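# Move funnel from grinder top onto cutting mat

## Task

Take the funnel out of the top of the coffee grinder and set it on the cutting mat so that its wide opening faces down. The grinder must still be standing upright afterwards.

## Robot and tools

Robot: two arms on a table. left_arm stands on the +y side with its base near (0.013, 0.327, 0) m; right_arm is on the -y side near (0.043, -0.233, 0.004) m. Each arm carries a four-digit hand with 16 motors (index, middle, ring, thumb): a left hand on left_arm, a right hand on right_arm. A post stands behind the arms. Loose objects may get brief outside nudges.

Scene frame: origin at table-top height, halfway between the nominal bases. +x points out over the table, +z up, +y toward left_arm. Image sides do not follow the arm names. All positions, hand targets and offsets use this frame's axes.

Hand point axes (right hand): +z runs along straight fingers toward the tips, +y points out of the palm face, +x crosses the palm away from the thumb. On the left hand +x points toward the thumb instead. The palm face is at y = -0.063 m. With straight fingers the knuckles are at z = -0.017 m and the tips reach about 0.14 m beyond that. A rigid mast sits on the palm side of the wrist and can strike objects.

The row: every action step is one row of 48 numbers, each in [-1, 1]. Both arms are always included. Order: left_arm dx, dy, dz, rx, ry, rz; the left hand's 16 motor goals; left current_limit; left speed; then the same 24 numbers for right_arm. The 16 motors run: index_mcp, index_abd, index_pip, index_dip, thumb_cmc, thumb_axl, thumb_mcp, thumb_ipl, middle_mcp, middle_abd, middle_pip, middle_dip, ring_mcp, ring_abd, ring_pip, ring_dip. Use this order in rows and when reading hand_goal, hand_measured, hand_current_ma and hand_state.

Pose numbers are offsets, not poses. They are measured from the arm's Hand target as it stood when the action or move began, along scene axes. A value of 1.0 equals 0.6 m of travel or 180 degrees of turn. rx, ry, rz form one rotation vector, turned about the Hand target's position. Every row of an action is measured from that same start, not from the row before. Sending the same offset again moves the arm further. Six zeros means no new request for that arm. Commanded orientation is clipped to within 40 degrees of the measured one at each step.

Hand numbers are absolute goal angles, scaled between each hinge's two stops. A 0 is a real goal, not "unchanged". To leave a hand as it is, echo back its hand_goal, hand_current_limit and hand_speed. Values where the digit is straight: _mcp -0.75, _abd 0.00, _pip -0.58, _dip -0.70, thumb_cmc -0.71, thumb_axl -0.68, thumb_mcp -0.23, thumb_ipl -0.17. Moving toward +1 curls fingers toward the palm and swings the thumb in front of the palm. current_limit maps -1 to +1 onto 0 to 550 mA, with a floor of 11 mA. speed sets motor rate to (speed+1)/2 of 8.5 rad/s. Initial values are +0.4 and -0.6; whatever you last sent stays in force.

Tools:
- execute_actions(actions, cameras): actions is a list of actions. Each action holds up to 15 rows, one per 1/30 s step; a shorter action repeats its final row up to 15 steps. An empty list returns camera images. cameras takes names, ["all"] or [].
- move(target, speed, blend, blocking, cameras): target is one 48-number row or a list of up to 15 rows. Every row's pose offsets count from the same starting Hand targets. Each hand point travels a straight line, all arms finishing together, capped at 10 s in total. speed is the top path speed in m/s (0.002 to 4.3, default 0.25); turning is allowed twice that in rad/s. It can be one value or one per target. blend (m) rounds corners between targets; 0 stops at each. blocking=false returns after about 0.5 s while the motion continues. Moves do not avoid obstacles or the other arm, and faster moves stray and hit harder.
- wait(seconds): 0 to 3600 s; sends nothing new and lets a running move continue.
- stop(): brakes a running move.
- zoom_image(camera, region): camera is cam_high, cam_left_wrist or cam_right_wrist. region is [x0, y0, x1, y1] in pixels of the latest image, at most 504 by 504.
- read_manual(section): licence texts only.
- finished_scene(): ends the scene for good.

Cameras: cam_high is a fixed overhead view, 672x504. The two wrist cameras are fisheye, 672x504, and their poses follow the arms.

Results: end_effector_position (m) and end_effector_quat_wxyz in the scene frame; Hand target, which the next offsets start from; joint positions, velocities and torques; hand_goal, hand_measured, hand_current_ma and hand_state. hand_state is one of moving, goal, blocked or overload. A move adds a "move:" line ending in done, off_target, moving, held or fault, plus any limits: paced means the pose was clipped, held means steps were withheld. The hand often stops a few cm short of the Hand target because of friction or load, and sags more while carrying weight. If so, send the remaining distance as an offset, or command a little higher. Watch for MOTOR HOT, FAULT and HAND FAULT lines.

Cautions: a finger motor at 495 mA or more for 5 s shuts down for 10 s and drops what it holds, so keep grip currents moderate. Motors heat while holding loads, with the arm stretched out, or when pushing against something. At 100 °C the arm goes limp for 30 to 60 s. Never drop the funnel, even a few mm, and never release it while it is moving. Do not knock the grinder over or push anything off the table. Avoid striking fixed objects and avoid contact between the two arms or hands. To end a push, command the target back beyond the hand's current position. Move slowly near contact.

Each tool is called after "Call:" in YAML: its name, and indented under it one key for each argument.

## Session

Call:
execute_actions:
  actions: []

Scene clock: 0.00 s.
left_arm: end_effector_position=(+0.3382, +0.1767, +0.2927) hand_goal=(-0.754, +0.000, -0.576, -0.696, -0.714, -0.678, -0.226, -0.168, -0.754, +0.000, -0.576, -0.696, -0.754, +0.000, -0.576, -0.696) hand_measured=(-0.7535, +0.0008, -0.5770, -0.6958, -0.7142, -0.6777, -0.2262, -0.1681, -0.7535, -0.0007, -0.5757, -0.6958, -0.7535, +0.0008, -0.5770, -0.6958) hand_current_ma=(+0, +10, -9, +8, -2, -1, -8, +14, +0, +1, -3, +1, -11, -1, -1, -1) hand_state=(goal, goal, goal, goal, goal, goal, goal, goal, goal, goal, goal, goal, goal, goal, goal, goal) hand_current_limit=0.40 hand_speed=-0.60 end_effector_quat_wxyz=(+0.027, +0.997, -0.073, +0.027) | right_arm: end_effector_position=(+0.6831, -0.2309, +0.3694) hand_goal=(-0.754, +0.000, -0.576, -0.696, -0.714, -0.678, -0.226, -0.168, -0.754, +0.000, -0.576, -0.696, -0.754, +0.000, -0.576, -0.696) hand_measured=(-0.7535, +0.0008, -0.5757, -0.6958, -0.7142, -0.6777, -0.2262, -0.1681, -0.7523, +0.0008, -0.5770, -0.6958, -0.7535, +0.0008, -0.5770, -0.6958) hand_current_ma=(+9, +2, +10, +0, -13, -5, +24, +1, +5, -7, +2, -10, -13, -2, -10, +6) hand_state=(goal, goal, goal, goal, goal, goal, goal, goal, goal, goal, goal, goal, goal, goal, goal, goal) hand_current_limit=0.40 hand_speed=-0.60 end_effector_quat_wxyz=(+0.348, +0.830, +0.046, +0.434)
Joint positions: left_arm=[-0.171 1.143 1.227 -1.596 0.049 1.546] | right_arm=[0.277 1.679 1.514 -0.436 0.827 1.307]
Joint velocities: within noise
Joint torques (N m): no reading
Heat: left arm: hottest shoulder 34 °C; right arm: hottest shoulder 34 °C.
Hand target: left_arm +0.3425, +0.1760, +0.3013; +0.028, +0.996, -0.073, +0.038 | right_arm +0.6846, -0.2304, +0.3888; +0.344, +0.823, +0.036, +0.451

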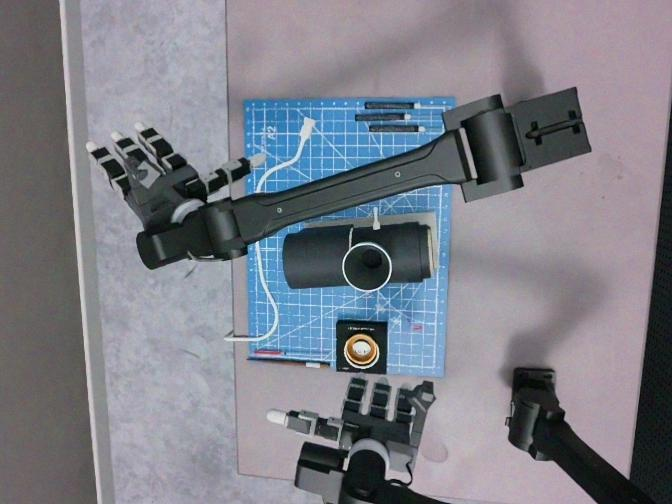

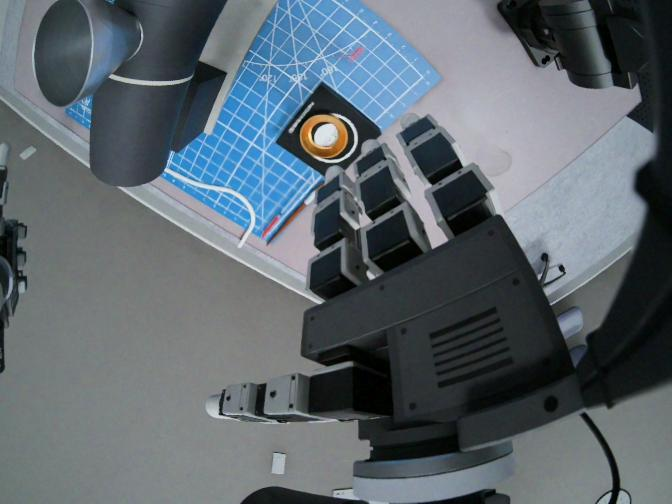

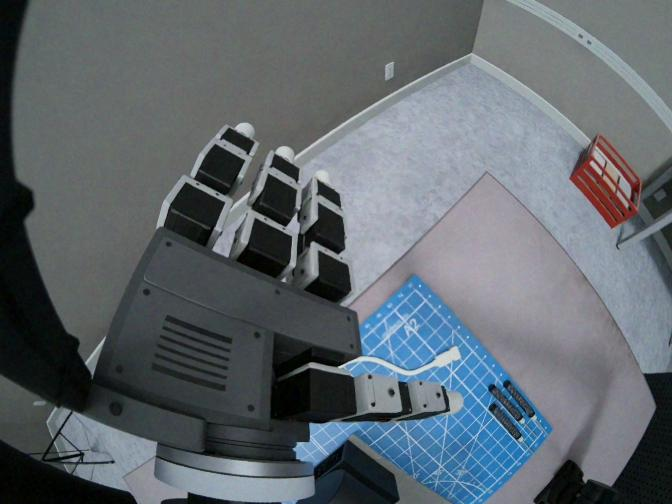

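Call:
zoom_image:
  camera: "cam_high"
  region: [220, 80, 470, 400]

Call:
zoom_image:
  camera: "cam_left_wrist"
  region: [0, 0, 400, 300]

Call:
zoom_image:
  camera: "cam_right_wrist"
  region: [240, 250, 640, 504]

Scaled by 1.575 from the camera's image (finer frame: 960x720).

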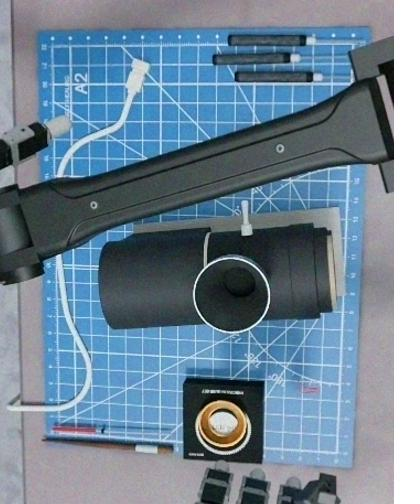

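Scaled by 1.260 from the camera's image (finer frame: 960x720).

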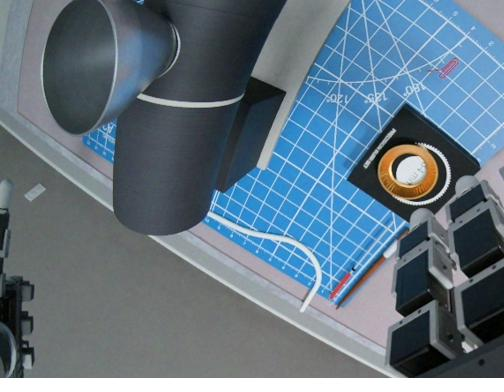

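Scaled by 1.260 from the camera's image (finer frame: 960x720).

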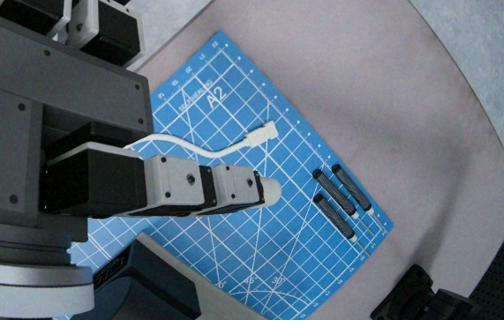

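Call:
move:
  target: [0, 0.1, 0.0, 0, 0, -0.5, -0.754, 0, -0.576, -0.696, -0.714, -0.678, -0.226, -0.168, -0.754, 0, -0.576, -0.696, -0.754, 0, -0.576, -0.696, 0.4, -0.6, 0,0,0,0,0,0, -0.754, 0, -0.576, -0.696, -0.714, -0.678, -0.226, -0.168, -0.754, 0, -0.576, -0.696, -0.754, 0, -0.576, -0.696, 0.4, -0.6]
  speed: 0.2
  cameras: ["all"]

Scene clock: 16.67 s.
left_arm: end_effector_position=(+0.3384, +0.2386, +0.2823) hand_goal=(-0.754, +0.000, -0.576, -0.696, -0.714, -0.678, -0.226, -0.168, -0.754, +0.000, -0.576, -0.696, -0.754, +0.000, -0.576, -0.696) hand_measured=(-0.7511, -0.0021, -0.5770, -0.6958, -0.7117, -0.6767, -0.2232, -0.1672, -0.7511, -0.0021, -0.5770, -0.6958, -0.7511, -0.0051, -0.5757, -0.6958) hand_current_ma=(+2, +14, -8, +11, -2, +4, +6, +14, +8, -2, -2, +2, +2, +0, -9, +9) hand_state=(goal, goal, goal, goal, goal, goal, goal, goal, goal, goal, goal, goal, goal, goal, goal, goal) hand_current_limit=0.40 hand_speed=-0.60 end_effector_quat_wxyz=(-0.231, +0.905, -0.355, -0.031) | right_arm: end_effector_position=(+0.6831, -0.2309, +0.3694) hand_goal=(-0.754, +0.000, -0.576, -0.696, -0.714, -0.678, -0.226, -0.168, -0.754, +0.000, -0.576, -0.696, -0.754, +0.000, -0.576, -0.696) hand_measured=(-0.7643, +0.0008, -0.5770, -0.6958, -0.7230, -0.6777, -0.2262, -0.1672, -0.7643, +0.0008, -0.5757, -0.6958, -0.7643, -0.0007, -0.5757, -0.6958) hand_current_ma=(+1, +8, +4, +0, -3, -1, -6, +3, -3, -4, -4, +3, -29, +8, +7, +4) hand_state=(goal, goal, goal, goal, goal, goal, goal, goal, goal, goal, goal, goal, goal, goal, goal, goal) hand_current_limit=0.40 hand_speed=-0.60 end_effector_quat_wxyz=(+0.348, +0.830, +0.046, +0.434)
Joint positions: left_arm=[-0.271 1.284 1.384 -1.685 -0.47 2.046] | right_arm=[0.277 1.679 1.514 -0.436 0.827 1.307]
Joint torques (N m): left_arm=[0.21 -8.18 13.37 -0.06 -0.56 0.09] | right_arm=[0.79 -18.78 10.93 1.88 0.56 -0.17]
Heat: left arm: hottest shoulder 34 °C; right arm: hottest shoulder 36 °C.
Hand target: left_arm +0.3426, +0.2361, +0.3013; -0.060, +0.776, -0.627, -0.008 | right_arm +0.6846, -0.2304, +0.3888; +0.344, +0.823, +0.036, +0.451
Off the commanded pose: left_arm 0.020 m, 64 deg; orientation clipped | right_arm 0.019 m, 2 deg.
joint sent to its limit (left arm) — joint 4 (wrist pitch), lower limit; joint 6 (wrist roll), upper limit. The joint targets are off in orientation, not in position.
move: off_target (left_arm); limits=paced
cam_left_wrist: T_world_to_cam=[[-0.13227, 0.90389, 0.40681, -0.31704], [0.59643, -0.25522, 0.761, -0.40398], [0.79169, 0.34329, -0.50535, -0.08364]] pos_world=[0.26523, 0.21218, 0.39414]

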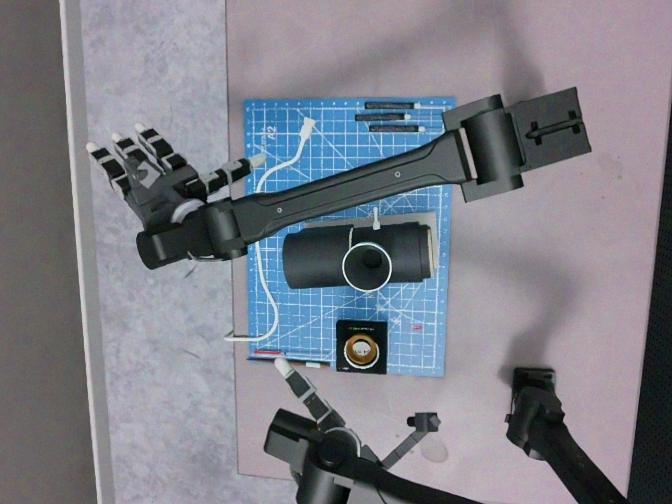

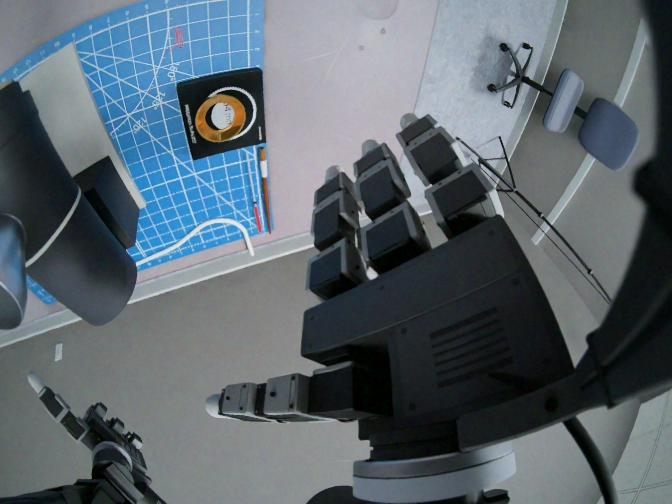

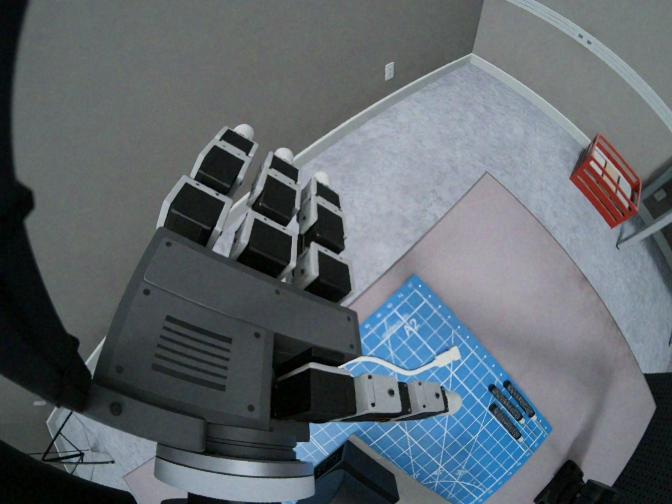

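Call:
move:
  target: [-0.1, -0.1, 0.0, -0.319, 0.222, 0.397, -0.754, 0, -0.576, -0.696, -0.714, -0.678, -0.226, -0.168, -0.754, 0, -0.576, -0.696, -0.754, 0, -0.576, -0.696, 0.4, -0.6, 0,0,0,0,0,0, -0.754, 0, -0.576, -0.696, -0.714, -0.678, -0.226, -0.168, -0.754, 0, -0.576, -0.696, -0.754, 0, -0.576, -0.696, 0.4, -0.6]
  speed: 0.2
  cameras: ["all"]

Scene clock: 24.47 s.
left_arm: end_effector_position=(+0.2819, +0.1744, +0.3007) hand_goal=(-0.754, +0.000, -0.576, -0.696, -0.714, -0.678, -0.226, -0.168, -0.754, +0.000, -0.576, -0.696, -0.754, +0.000, -0.576, -0.696) hand_measured=(-0.7595, -0.0021, -0.5795, -0.6958, -0.7217, -0.6767, -0.2232, -0.1681, -0.7607, -0.0021, -0.5808, -0.6958, -0.7607, -0.0051, -0.5808, -0.6958) hand_current_ma=(-22, +11, -8, +0, -26, +0, -6, +4, -16, -4, -7, +2, -26, -4, -11, -3) hand_state=(goal, goal, goal, goal, goal, goal, goal, goal, goal, goal, goal, goal, goal, goal, goal, goal) hand_current_limit=0.40 hand_speed=-0.60 end_effector_quat_wxyz=(+0.499, +0.866, -0.003, -0.006) | right_arm: end_effector_position=(+0.6831, -0.2309, +0.3694) hand_goal=(-0.754, +0.000, -0.576, -0.696, -0.714, -0.678, -0.226, -0.168, -0.754, +0.000, -0.576, -0.696, -0.754, +0.000, -0.576, -0.696) hand_measured=(-0.7643, -0.0007, -0.5770, -0.6958, -0.7242, -0.6777, -0.2262, -0.1672, -0.7643, +0.0008, -0.5757, -0.6958, -0.7631, -0.0007, -0.5770, -0.6958) hand_current_ma=(-30, +3, +7, -8, -14, +2, +2, +7, +8, -7, +23, -6, -29, +5, +16, +2) hand_state=(goal, goal, goal, goal, goal, goal, goal, goal, goal, goal, goal, goal, goal, goal, goal, goal) hand_current_limit=0.40 hand_speed=-0.60 end_effector_quat_wxyz=(+0.348, +0.830, +0.046, +0.434)
Joint positions: left_arm=[0.162 1.095 0.798 -1.572 1.019 1.907] | right_arm=[0.277 1.679 1.514 -0.436 0.827 1.307]
Joint torques (N m): left_arm=[1.08 -4.13 8.1 0.47 1.17 -0.04] | right_arm=[0.38 -18.84 10.89 1.7 0.57 -0.16]
Heat: left arm: hottest shoulder 34 °C; right arm: hottest shoulder 37 °C.
Hand target: left_arm +0.2826, +0.1761, +0.3012; +0.499, +0.867, +0.000, +0.000 | right_arm +0.6846, -0.2304, +0.3888; +0.344, +0.823, +0.036, +0.451
Off the commanded pose: left_arm 0.002 m, 1 deg | right_arm 0.019 m, 2 deg.
move: done
cam_left_wrist: T_world_to_cam=[[-0.75753, 0.31899, -0.56955, 0.29788], [0.44784, 0.88874, -0.09791, -0.30002], [0.47495, -0.32924, -0.8161, 0.29246]] pos_world=[0.22112, 0.2679, 0.37896]

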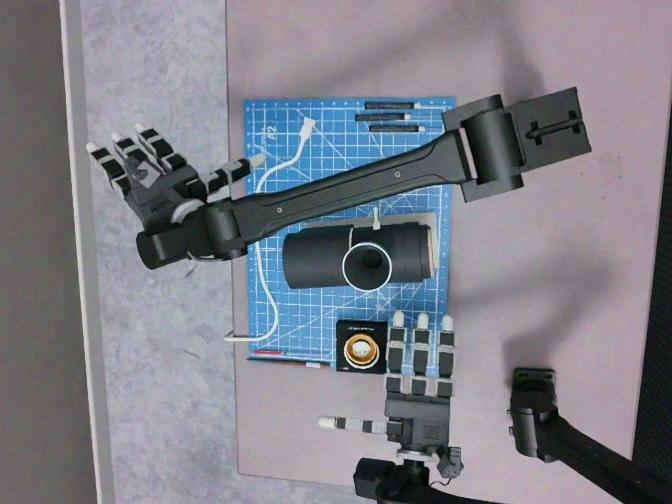

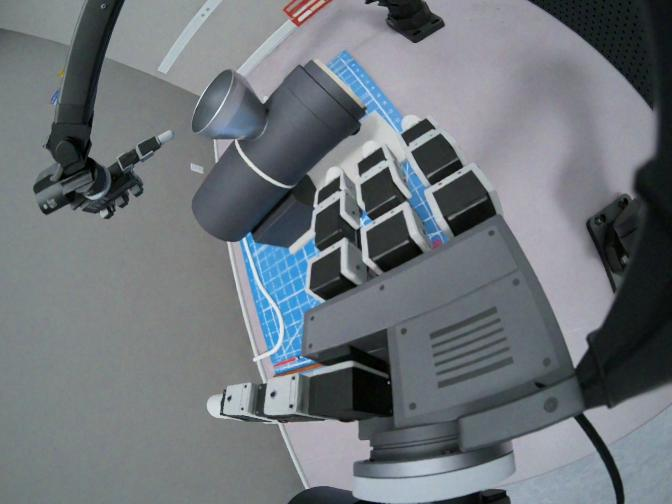

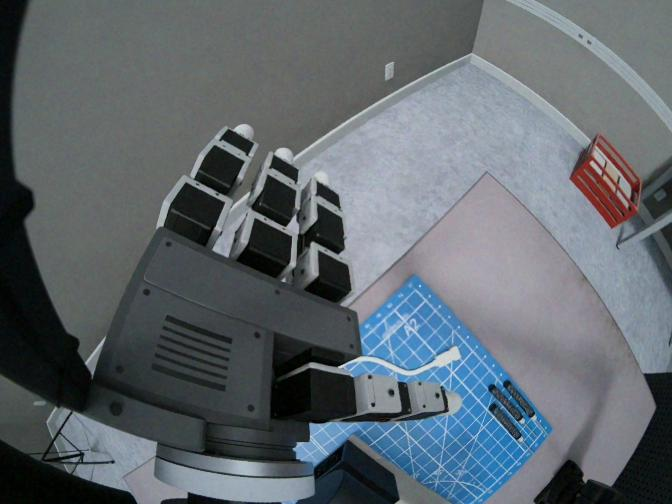

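Call:
zoom_image:
  camera: "cam_left_wrist"
  region: [160, 40, 400, 280]

Call:
zoom_image:
  camera: "cam_high"
  region: [270, 200, 450, 320]

Scaled by 2.100 from the camera's image (finer frame: 960x720).

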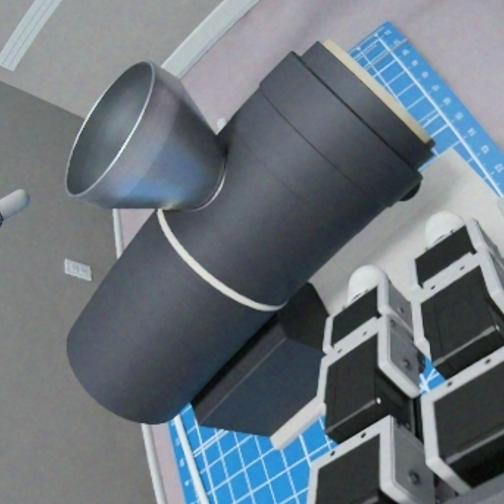

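Scaled by 2.800 from the camera's image (finer frame: 960x720).

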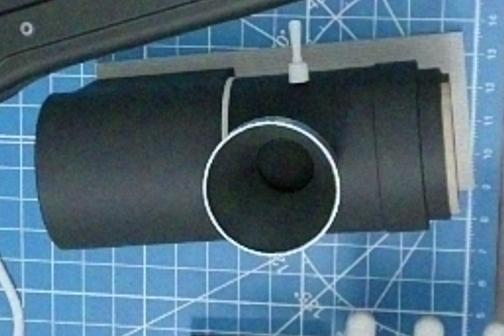

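Call:
move:
  target: [0, 0.1, 0.0, 0,0,0, -0.754, 0, -0.576, -0.696, -0.714, -0.678, -0.226, -0.168, -0.754, 0, -0.576, -0.696, -0.754, 0, -0.576, -0.696, 0.4, -0.6, -0.5077,0.284,0.052,0.684,0.285,0.243, -0.753, 0, -0.139, 0.029, 0.70, -0.678, 0.393, -0.816, -0.753, 0, -0.139, 0.029, -0.754, 0, -0.576, -0.696, 0.4, -0.6]
  speed: 0.2
  cameras: ["all"]

Scene clock: 53.43 s.
left_arm: end_effector_position=(+0.2827, +0.2321, +0.2937) hand_goal=(-0.754, +0.000, -0.576, -0.696, -0.714, -0.678, -0.226, -0.168, -0.754, +0.000, -0.576, -0.696, -0.754, +0.000, -0.576, -0.696) hand_measured=(-0.7595, -0.0021, -0.5795, -0.6958, -0.7230, -0.6767, -0.2232, -0.1681, -0.7607, -0.0021, -0.5808, -0.6958, -0.7619, -0.0051, -0.5808, -0.6958) hand_current_ma=(-16, +6, -20, +7, -32, +10, +7, +7, -15, +4, -10, +4, -21, -6, -15, +0) hand_state=(goal, goal, goal, goal, goal, goal, goal, goal, goal, goal, goal, goal, goal, goal, goal, goal) hand_current_limit=0.40 hand_speed=-0.60 end_effector_quat_wxyz=(+0.475, +0.878, +0.054, +0.023) | right_arm: end_effector_position=(+0.3870, -0.0595, +0.4106) hand_goal=(-0.754, +0.000, -0.140, +0.028, +0.700, -0.678, +0.392, -0.816, -0.754, +0.000, -0.140, +0.028, -0.754, +0.000, -0.576, -0.696) hand_measured=(-0.7293, +0.0008, -0.1433, +0.0253, +0.6848, -0.6777, +0.3914, -0.8093, -0.7269, -0.0007, -0.1433, +0.0215, -0.7306, +0.0008, -0.5744, -0.6945) hand_current_ma=(+20, +2, +9, -6, -23, +8, +12, +17, +35, -3, -2, -6, +18, +0, +8, +21) hand_state=(blocked, goal, goal, goal, goal, goal, goal, goal, blocked, goal, goal, goal, blocked, goal, goal, goal) hand_current_limit=0.40 hand_speed=-0.60 end_effector_quat_wxyz=(+0.694, -0.720, +0.003, +0.000)
Joint positions: left_arm=[0.392 1.091 0.798 -1.681 0.933 2.046] | right_arm=[-0.015 1.243 1.393 -1.385 -1.531 1.911]
Joint torques (N m): left_arm=[1.26 -3.78 9.89 -0.81 0.87 0.13] | right_arm=[0.32 -10.52 8.54 0.03 -1.55 0.08]
Heat: left arm: hottest shoulder 34 °C; right arm: hottest elbow 39 °C.
Hand target: left_arm +0.2826, +0.2361, +0.3013; +0.499, +0.866, +0.000, +0.001 | right_arm +0.3800, -0.0600, +0.4200; +0.707, -0.707, +0.000, +0.000
Off the commanded pose: left_arm 0.008 m, 7 deg | right_arm 0.012 m, 2 deg.
joint sent to its limit (left arm) — joint 4 (wrist pitch), lower limit; joint 6 (wrist roll), upper limit. The joint targets are off in orientation, not in position.
joint sent to its limit (right arm) — joint 5 (wrist yaw), lower limit. The joint targets still meet the commanded pose.
move: off_target (left_arm, right_arm)
cam_left_wrist: T_world_to_cam=[[-0.79762, 0.24986, -0.54898, 0.29748], [0.33033, 0.94249, -0.05097, -0.34537], [0.50467, -0.222, -0.83428, 0.27745]] pos_world=[0.21133, 0.31277, 0.37718]
cam_right_wrist: T_world_to_cam=[[-0.78424, -0.08403, -0.61474, 0.57742], [-0.39855, -0.69112, 0.60292, -0.18414], [-0.47552, 0.71784, 0.50851, 0.14346]] pos_world=[0.44767, -0.18172, 0.39304]

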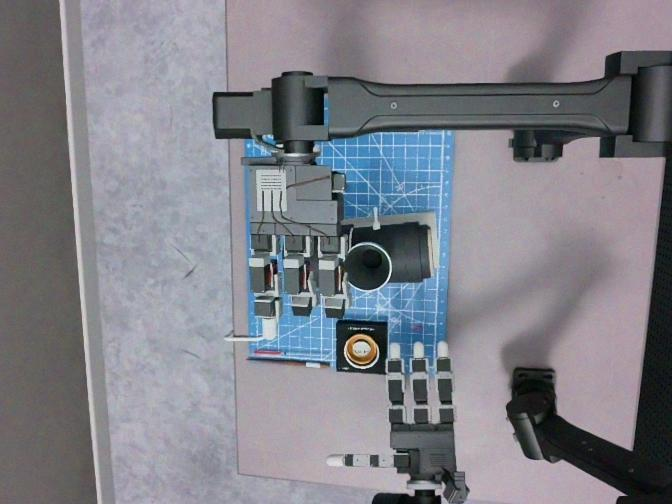

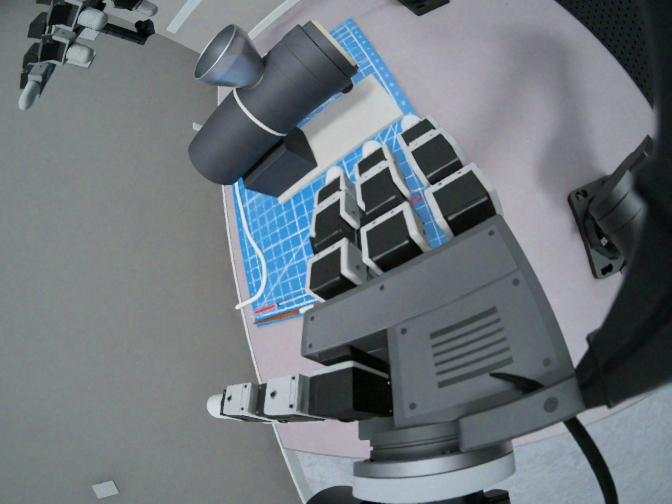

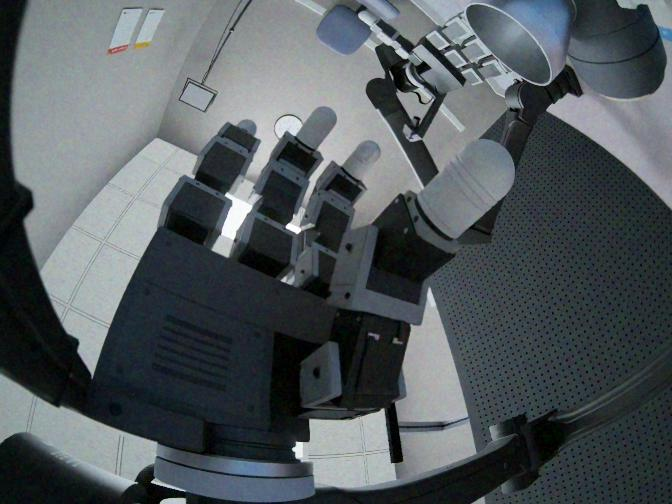

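Call:
zoom_image:
  camera: "cam_right_wrist"
  region: [400, 0, 672, 204]

Call:
zoom_image:
  camera: "cam_left_wrist"
  region: [160, 0, 400, 200]

Scaled by 1.853 from the camera's image (finer frame: 960x720).

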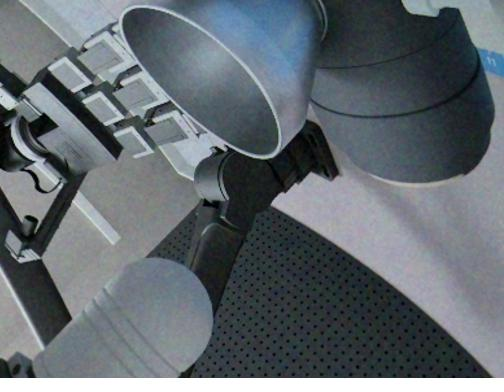

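Scaled by 2.100 from the camera's image (finer frame: 960x720).

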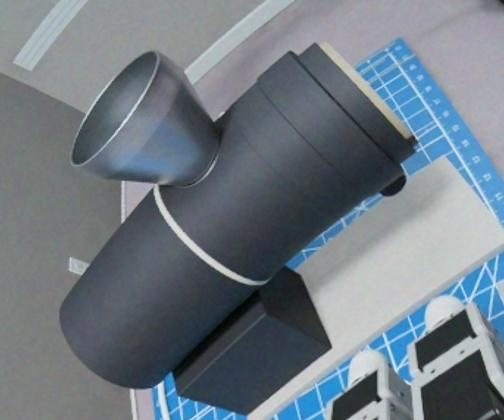

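Call:
move:
  target: [0,0,0,0,0,0, -0.754, 0, -0.576, -0.696, -0.714, -0.678, -0.226, -0.168, -0.754, 0, -0.576, -0.696, -0.754, 0, -0.576, -0.696, 0.4, -0.6, -0.0567,0.0917,-0.085,0,0.111,0, -0.863, 0, -0.139, 0.029, 0.70, -0.678, 0.337, -0.816, -0.863, 0, -0.139, 0.029, -0.754, 0, -0.576, -0.696, 0.4, -0.6]
  speed: 0.15
  cameras: ["all"]

Scene clock: 59.33 s.
left_arm: end_effector_position=(+0.2827, +0.2321, +0.2937) hand_goal=(-0.754, +0.000, -0.576, -0.696, -0.714, -0.678, -0.226, -0.168, -0.754, +0.000, -0.576, -0.696, -0.754, +0.000, -0.576, -0.696) hand_measured=(-0.7607, -0.0021, -0.5808, -0.6958, -0.7230, -0.6777, -0.2232, -0.1681, -0.7607, -0.0036, -0.5808, -0.6971, -0.7619, -0.0036, -0.5808, -0.6971) hand_current_ma=(-15, +11, -12, +11, -24, +6, +2, +6, -14, -2, +0, +7, -18, -6, -15, +2) hand_state=(goal, goal, goal, goal, goal, goal, goal, goal, goal, goal, goal, goal, goal, goal, goal, goal) hand_current_limit=0.40 hand_speed=-0.60 end_effector_quat_wxyz=(+0.475, +0.878, +0.054, +0.023) | right_arm: end_effector_position=(+0.3478, -0.0077, +0.3661) hand_goal=(-0.864, +0.000, -0.140, +0.028, +0.700, -0.678, +0.336, -0.816, -0.864, +0.000, -0.140, +0.028, -0.754, +0.000, -0.576, -0.696) hand_measured=(-0.7872, +0.0052, -0.1433, +0.0253, +0.6973, -0.6767, +0.3320, -0.8084, -0.7884, +0.0037, -0.1420, +0.0215, -0.7293, +0.0023, -0.5757, -0.6945) hand_current_ma=(+72, +15, -1, -22, +0, +6, -11, +18, +103, -7, -5, -6, +6, +0, +7, -6) hand_state=(blocked, goal, goal, goal, goal, goal, goal, goal, blocked, goal, goal, goal, blocked, goal, goal, goal) hand_current_limit=0.40 hand_speed=-0.60 end_effector_quat_wxyz=(+0.673, -0.718, +0.057, +0.166)
Joint positions: left_arm=[0.392 1.091 0.798 -1.681 0.933 2.046] | right_arm=[0.145 1.311 1.314 -1.391 -1.532 2.075]
Joint torques (N m): left_arm=[1.49 -3.55 9.92 -0.77 0.88 0.14] | right_arm=[1.03 -9.11 8.66 -0.35 -1.56 0.1]
Heat: left arm: hottest shoulder 34 °C; right arm: hottest elbow 40 °C.
Hand target: left_arm +0.2826, +0.2361, +0.3013; +0.499, +0.866, +0.000, +0.001 | right_arm +0.3459, -0.0049, +0.3691; +0.697, -0.696, +0.123, +0.123
Off the commanded pose: left_arm 0.009 m, 7 deg | right_arm 0.004 m, 10 deg.
joint sent to its limit (left arm) — joint 4 (wrist pitch), lower limit; joint 6 (wrist roll), upper limit. The joint targets are off in orientation, not in position.
joint sent to its limit (right arm) — joint 5 (wrist yaw), lower limit; joint 6 (wrist roll), upper limit. The joint targets are off in orientation, not in position.
move: off_target (right_arm)
cam_left_wrist: T_world_to_cam=[[-0.79762, 0.24986, -0.54898, 0.29748], [0.33033, 0.94249, -0.05097, -0.34537], [0.50467, -0.222, -0.83428, 0.27745]] pos_world=[0.21133, 0.31277, 0.37718]
cam_right_wrist: T_world_to_cam=[[-0.91271, -0.22762, -0.33933, 0.46639], [-0.08211, -0.71135, 0.69803, -0.28216], [-0.40027, 0.66496, 0.63056, 0.03893]] pos_world=[0.4181, -0.12044, 0.33067]

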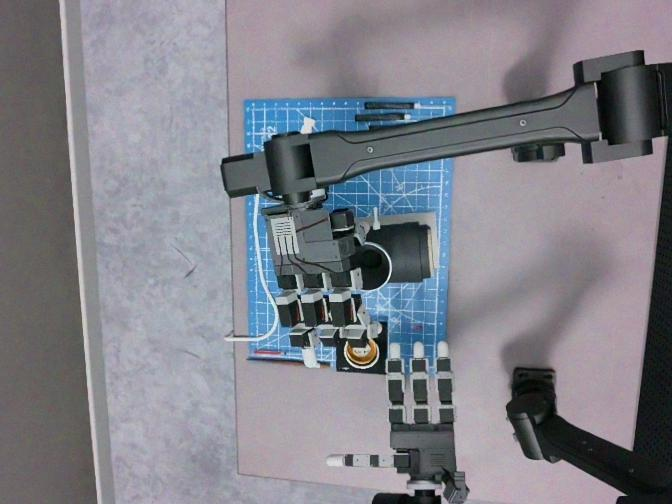

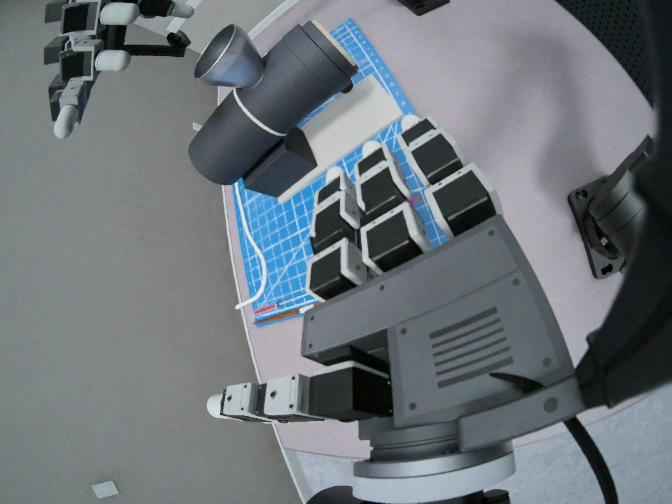

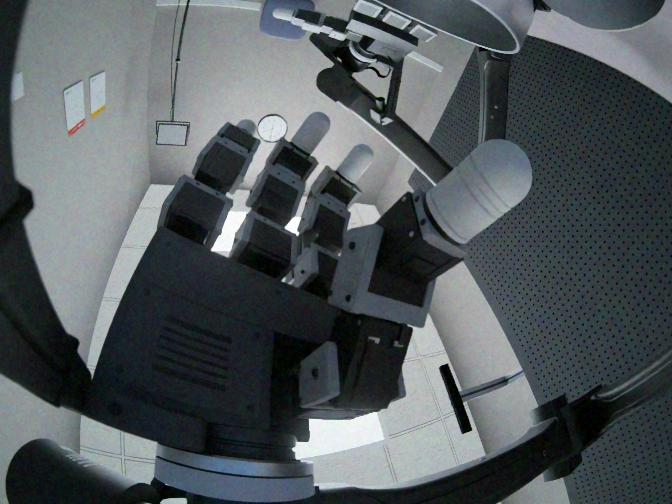

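Call:
zoom_image:
  camera: "cam_right_wrist"
  region: [340, 0, 672, 200]

Call:
zoom_image:
  camera: "cam_high"
  region: [240, 200, 450, 380]

Call:
zoom_image:
  camera: "cam_left_wrist"
  region: [0, 0, 300, 200]

Scaled by 1.518 from the camera's image (finer frame: 960x720).

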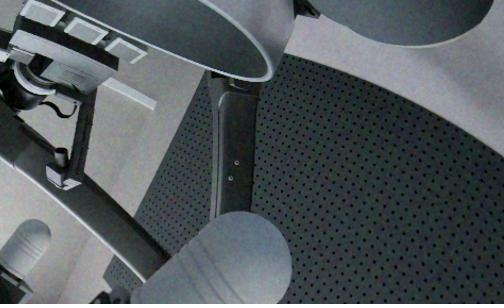

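Scaled by 2.400 from the camera's image (finer frame: 960x720).

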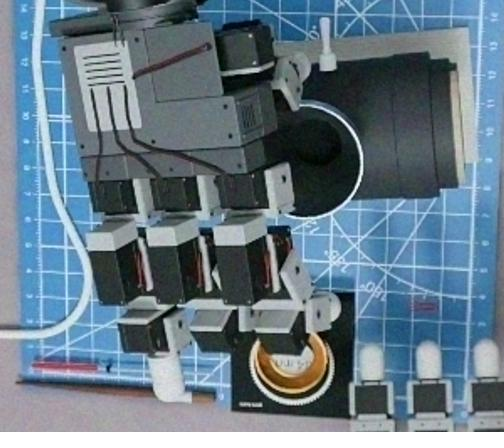

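Scaled by 1.680 from the camera's image (finer frame: 960x720).

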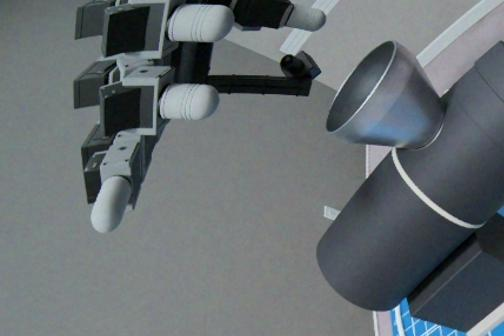

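Call:
move:
  target:
    - [0,0,0,0,0,0, -0.754, 0, -0.576, -0.696, -0.714, -0.678, -0.226, -0.168, -0.754, 0, -0.576, -0.696, -0.754, 0, -0.576, -0.696, 0.4, -0.6, 0.015,0.0083,-0.033,-0.0118,-0.0101,0.0519, -0.863, 0, -0.139, 0.029, 0.70, -0.678, 0.337, -0.816, -0.863, 0, -0.139, 0.029, -0.754, 0, -0.576, -0.696, 0.4, -0.6]
    - [0,0,0,0,0,0, -0.754, 0, -0.576, -0.696, -0.714, -0.678, -0.226, -0.168, -0.754, 0, -0.576, -0.696, -0.754, 0, -0.576, -0.696, 0.4, -0.6, 0.015,0.0083,-0.1333,-0.0118,-0.0101,0.0519, -0.863, 0, -0.139, 0.029, 0.70, -0.678, 0.337, -0.816, -0.863, 0, -0.139, 0.029, -0.754, 0, -0.576, -0.696, 0.4, -0.6]
  speed: 0.1
  cameras: ["all"]

Call:
zoom_image:
  camera: "cam_left_wrist"
  region: [0, 0, 300, 200]

Call:
zoom_image:
  camera: "cam_right_wrist"
  region: [200, 0, 600, 300]

Scene clock: 64.10 s.
left_arm: end_effector_position=(+0.2827, +0.2321, +0.2937) hand_goal=(-0.754, +0.000, -0.576, -0.696, -0.714, -0.678, -0.226, -0.168, -0.754, +0.000, -0.576, -0.696, -0.754, +0.000, -0.576, -0.696) hand_measured=(-0.7607, -0.0021, -0.5795, -0.6971, -0.7217, -0.6767, -0.2242, -0.1672, -0.7607, -0.0021, -0.5808, -0.6958, -0.7607, -0.0051, -0.5808, -0.6958) hand_current_ma=(-20, +4, -11, +5, -24, +9, +7, +15, -5, +0, -6, +6, -16, -9, -16, +7) hand_state=(goal, goal, goal, goal, goal, goal, goal, goal, goal, goal, goal, goal, goal, goal, goal, goal) hand_current_limit=0.40 hand_speed=-0.60 end_effector_quat_wxyz=(+0.475, +0.878, +0.054, +0.023) | right_arm: end_effector_position=(+0.3539, -0.0038, +0.2878) hand_goal=(-0.864, +0.000, -0.140, +0.028, +0.700, -0.678, +0.336, -0.816, -0.864, +0.000, -0.140, +0.028, -0.754, +0.000, -0.576, -0.696) hand_measured=(-0.7872, +0.0037, -0.1433, +0.0253, +0.6961, -0.6767, +0.3320, -0.8093, -0.7884, +0.0037, -0.1407, +0.0215, -0.7293, +0.0023, -0.5744, -0.6945) hand_current_ma=(+86, +0, +7, +10, -2, -2, +5, -11, +87, -2, +4, -12, +8, +14, -7, +3) hand_state=(blocked, goal, goal, goal, goal, goal, goal, goal, blocked, goal, goal, goal, blocked, goal, goal, goal) hand_current_limit=0.40 hand_speed=-0.60 end_effector_quat_wxyz=(+0.673, -0.718, +0.054, +0.169)
Joint positions: left_arm=[0.392 1.091 0.798 -1.681 0.933 2.046] | right_arm=[0.153 1.353 1.147 -1.182 -1.532 2.075]
Joint torques (N m): left_arm=[1.03 -3.55 9.91 -0.8 0.85 0.17] | right_arm=[1.38 -9.82 8.29 0.66 -1.34 0.11]
Heat: left arm: hottest shoulder 34 °C; right arm: hottest elbow 40 °C.
Hand target: left_arm +0.2826, +0.2361, +0.3013; +0.499, +0.866, +0.000, +0.001 | right_arm +0.3550, +0.0000, +0.2892; +0.673, -0.719, +0.057, +0.166
Off the commanded pose: left_arm 0.009 m, 7 deg | right_arm 0.004 m, 0 deg.
joint sent to its limit (left arm) — joint 4 (wrist pitch), lower limit; joint 6 (wrist roll), upper limit. The joint targets are off in orientation, not in position.
joint sent to its limit (right arm) — joint 6 (wrist roll), upper limit. The joint targets still meet the commanded pose.
move: done
cam_left_wrist: T_world_to_cam=[[-0.79762, 0.24986, -0.54898, 0.29748], [0.33033, 0.94249, -0.05097, -0.34537], [0.50467, -0.222, -0.83428, 0.27745]] pos_world=[0.21133, 0.31277, 0.37718]
cam_right_wrist: T_world_to_cam=[[-0.91099, -0.23496, -0.33896, 0.44553], [-0.07614, -0.71192, 0.69812, -0.22642], [-0.40534, 0.66179, 0.63066, 0.08993]] pos_world=[0.42508, -0.11603, 0.25237]

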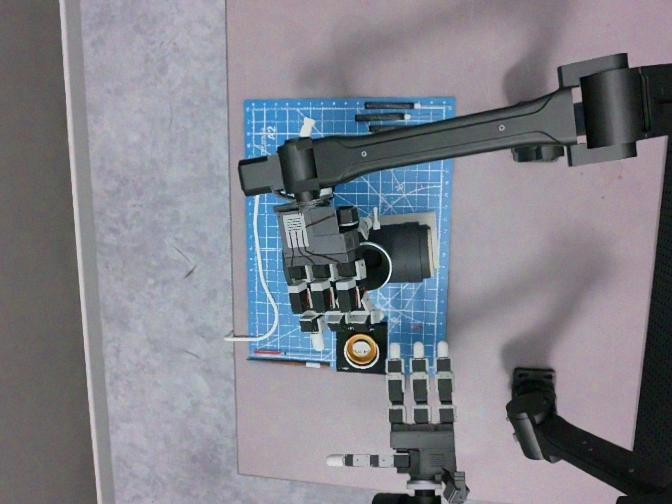

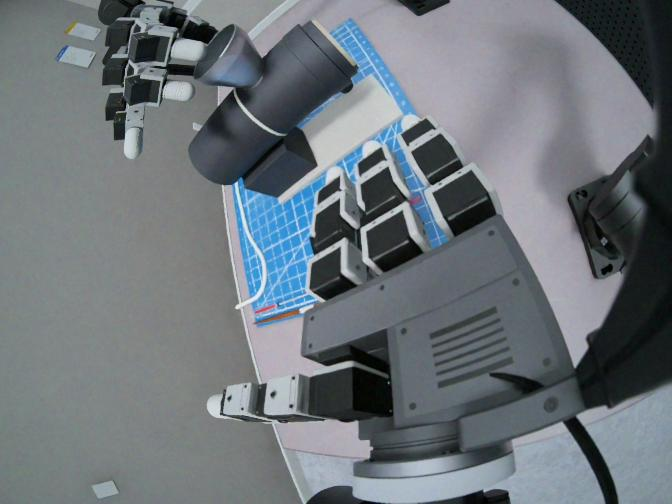

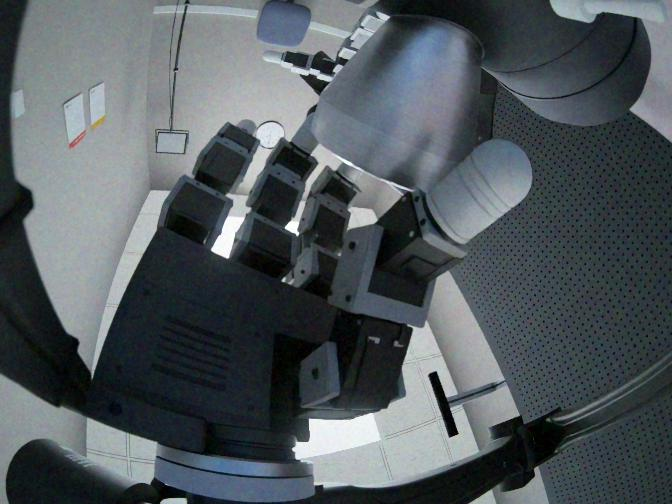

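Scaled by 1.680 from the camera's image (finer frame: 960x720).

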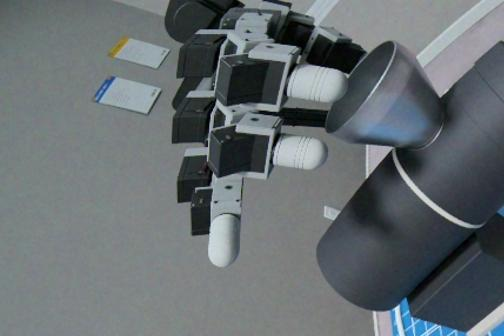

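Scaled by 1.260 from the camera's image (finer frame: 960x720).

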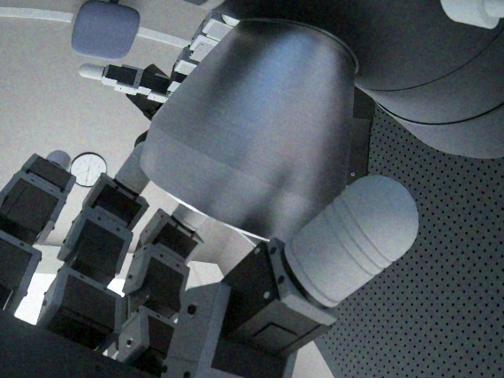

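Call:
zoom_image:
  camera: "cam_right_wrist"
  region: [300, 0, 500, 200]

Scaled by 2.520 from the camera's image (finer frame: 960x720).

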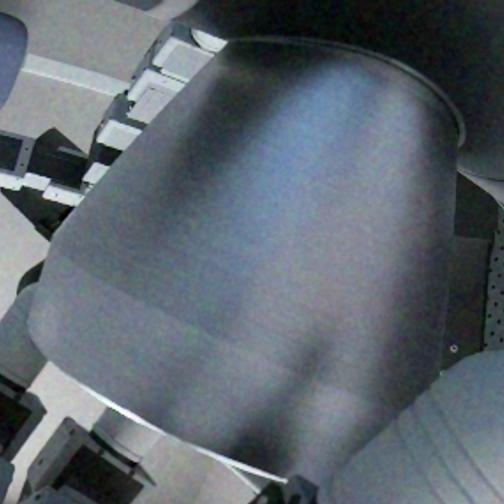

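Call:
zoom_image:
  camera: "cam_left_wrist"
  region: [180, 0, 300, 120]

Scaled by 4.200 from the camera's image (finer frame: 960x720).

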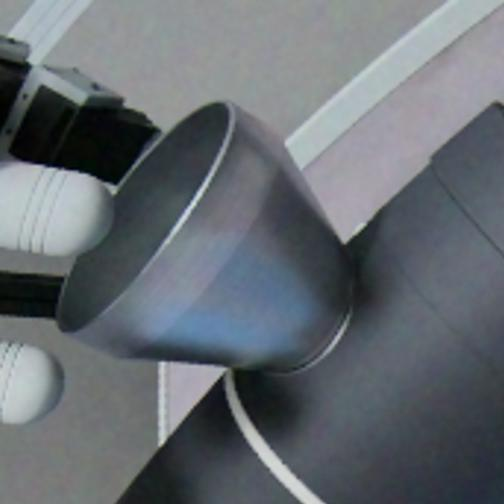

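Call:
move:
  target: [0,0,0,0,0,0, -0.754, 0, -0.576, -0.696, -0.714, -0.678, -0.226, -0.168, -0.754, 0, -0.576, -0.696, -0.754, 0, -0.576, -0.696, 0.4, -0.6, 0.002,0.006,-0.072,0,0,0, -0.863, 0, -0.139, 0.029, 0.70, -0.678, 0.337, -0.816, -0.863, 0, -0.139, 0.029, -0.754, 0, -0.576, -0.696, 0.4, -0.6]
  speed: 0.06
  cameras: ["all"]

Call:
zoom_image:
  camera: "cam_left_wrist"
  region: [100, 0, 300, 150]

Call:
zoom_image:
  camera: "cam_right_wrist"
  region: [200, 0, 600, 300]

Call:
zoom_image:
  camera: "cam_high"
  region: [280, 190, 460, 350]

Scene clock: 73.17 s.
left_arm: end_effector_position=(+0.2827, +0.2321, +0.2937) hand_goal=(-0.754, +0.000, -0.576, -0.696, -0.714, -0.678, -0.226, -0.168, -0.754, +0.000, -0.576, -0.696, -0.754, +0.000, -0.576, -0.696) hand_measured=(-0.7595, -0.0021, -0.5795, -0.6971, -0.7217, -0.6777, -0.2232, -0.1672, -0.7607, -0.0021, -0.5808, -0.6958, -0.7607, -0.0036, -0.5808, -0.6958) hand_current_ma=(-12, +15, -14, +7, -21, +5, +3, +10, -18, -9, -4, +9, -16, -10, -4, +5) hand_state=(goal, goal, goal, goal, goal, goal, goal, goal, goal, goal, goal, goal, goal, goal, goal, goal) hand_current_limit=0.40 hand_speed=-0.60 end_effector_quat_wxyz=(+0.475, +0.878, +0.054, +0.023) | right_arm: end_effector_position=(+0.3547, -0.0006, +0.2460) hand_goal=(-0.864, +0.000, -0.140, +0.028, +0.700, -0.678, +0.336, -0.816, -0.864, +0.000, -0.140, +0.028, -0.754, +0.000, -0.576, -0.696) hand_measured=(-0.7860, +0.0052, -0.1433, +0.0241, +0.6973, -0.6756, +0.3320, -0.8084, -0.7884, +0.0037, -0.1433, +0.0215, -0.7293, +0.0023, -0.5744, -0.6945) hand_current_ma=(+86, +21, +10, -9, -17, -10, +2, -7, +91, +14, -20, -23, +11, +2, -7, -16) hand_state=(blocked, goal, goal, goal, goal, goal, goal, goal, blocked, goal, goal, goal, blocked, goal, goal, goal) hand_current_limit=0.40 hand_speed=-0.60 end_effector_quat_wxyz=(+0.672, -0.719, +0.050, +0.171)
Joint positions: left_arm=[0.392 1.091 0.798 -1.681 0.933 2.046] | right_arm=[0.162 1.388 1.068 -1.064 -1.532 2.075]
Joint torques (N m): left_arm=[1.26 -4.19 9.78 -0.76 0.9 0.15] | right_arm=[0.85 -9.82 8.02 0.8 -1.34 0.11]
Heat: left arm: hottest shoulder 34 °C; right arm: hottest elbow 40 °C.
Hand target: left_arm +0.2826, +0.2361, +0.3013; +0.499, +0.866, +0.000, +0.001 | right_arm +0.3562, +0.0036, +0.2459; +0.673, -0.719, +0.057, +0.166
Off the commanded pose: left_arm 0.009 m, 7 deg | right_arm 0.004 m, 1 deg.
joint sent to its limit (left arm) — joint 4 (wrist pitch), lower limit; joint 6 (wrist roll), upper limit. The joint targets are off in orientation, not in position.
joint sent to its limit (right arm) — joint 6 (wrist roll), upper limit. The joint targets still meet the commanded pose.
move: done
cam_left_wrist: T_world_to_cam=[[-0.79762, 0.24986, -0.54898, 0.29748], [0.33033, 0.94249, -0.05097, -0.34537], [0.50467, -0.222, -0.83428, 0.27745]] pos_world=[0.21133, 0.31277, 0.37718]
cam_right_wrist: T_world_to_cam=[[-0.90762, -0.24268, -0.34252, 0.43255], [-0.07251, -0.71305, 0.69735, -0.1959], [-0.41347, 0.65777, 0.62959, 0.11769]] pos_world=[0.42705, -0.11213, 0.21067]

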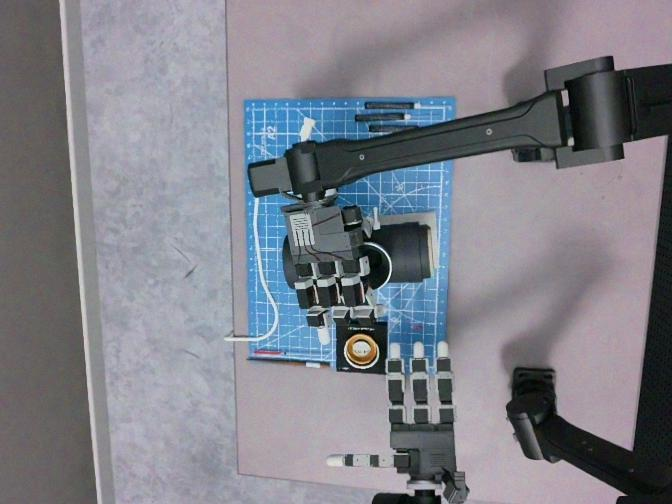

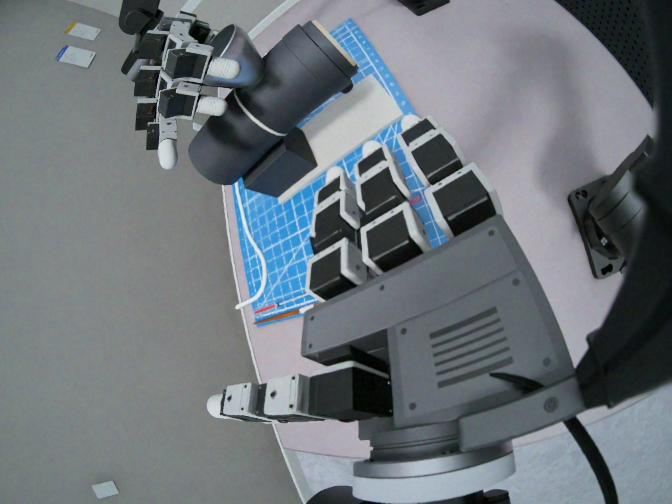

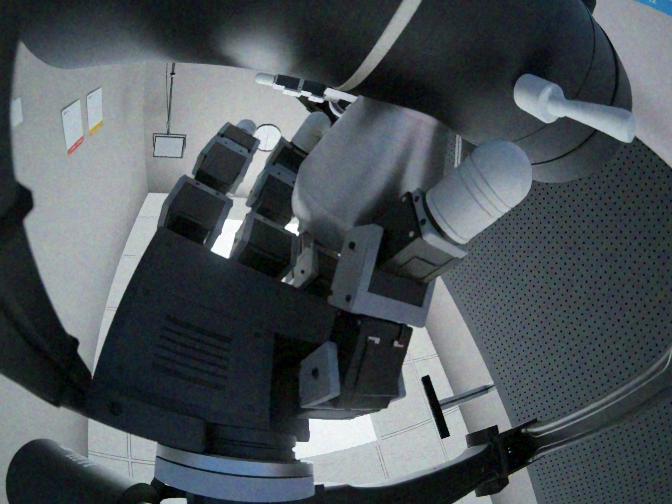

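Scaled by 2.520 from the camera's image (finer frame: 960x720).

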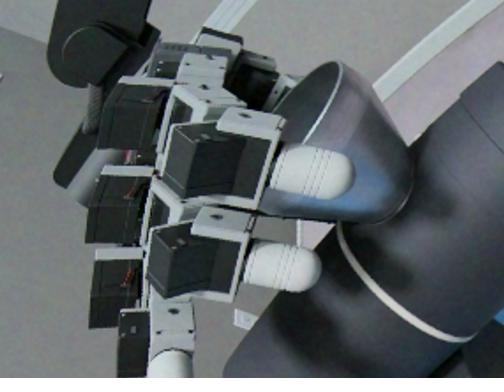

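Scaled by 1.260 from the camera's image (finer frame: 960x720).

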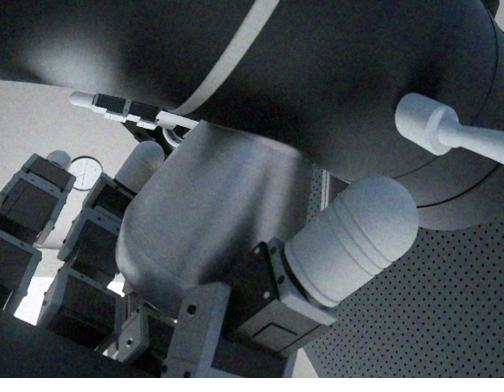

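Scaled by 2.800 from the camera's image (finer frame: 960x720).

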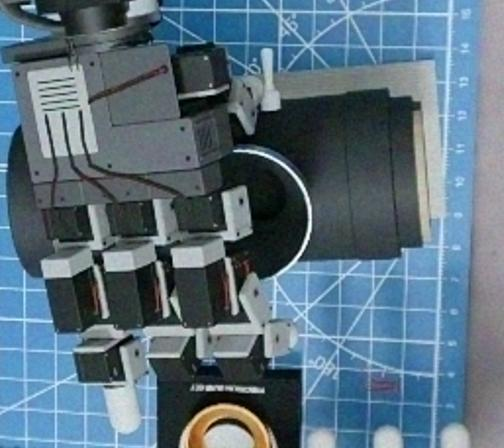

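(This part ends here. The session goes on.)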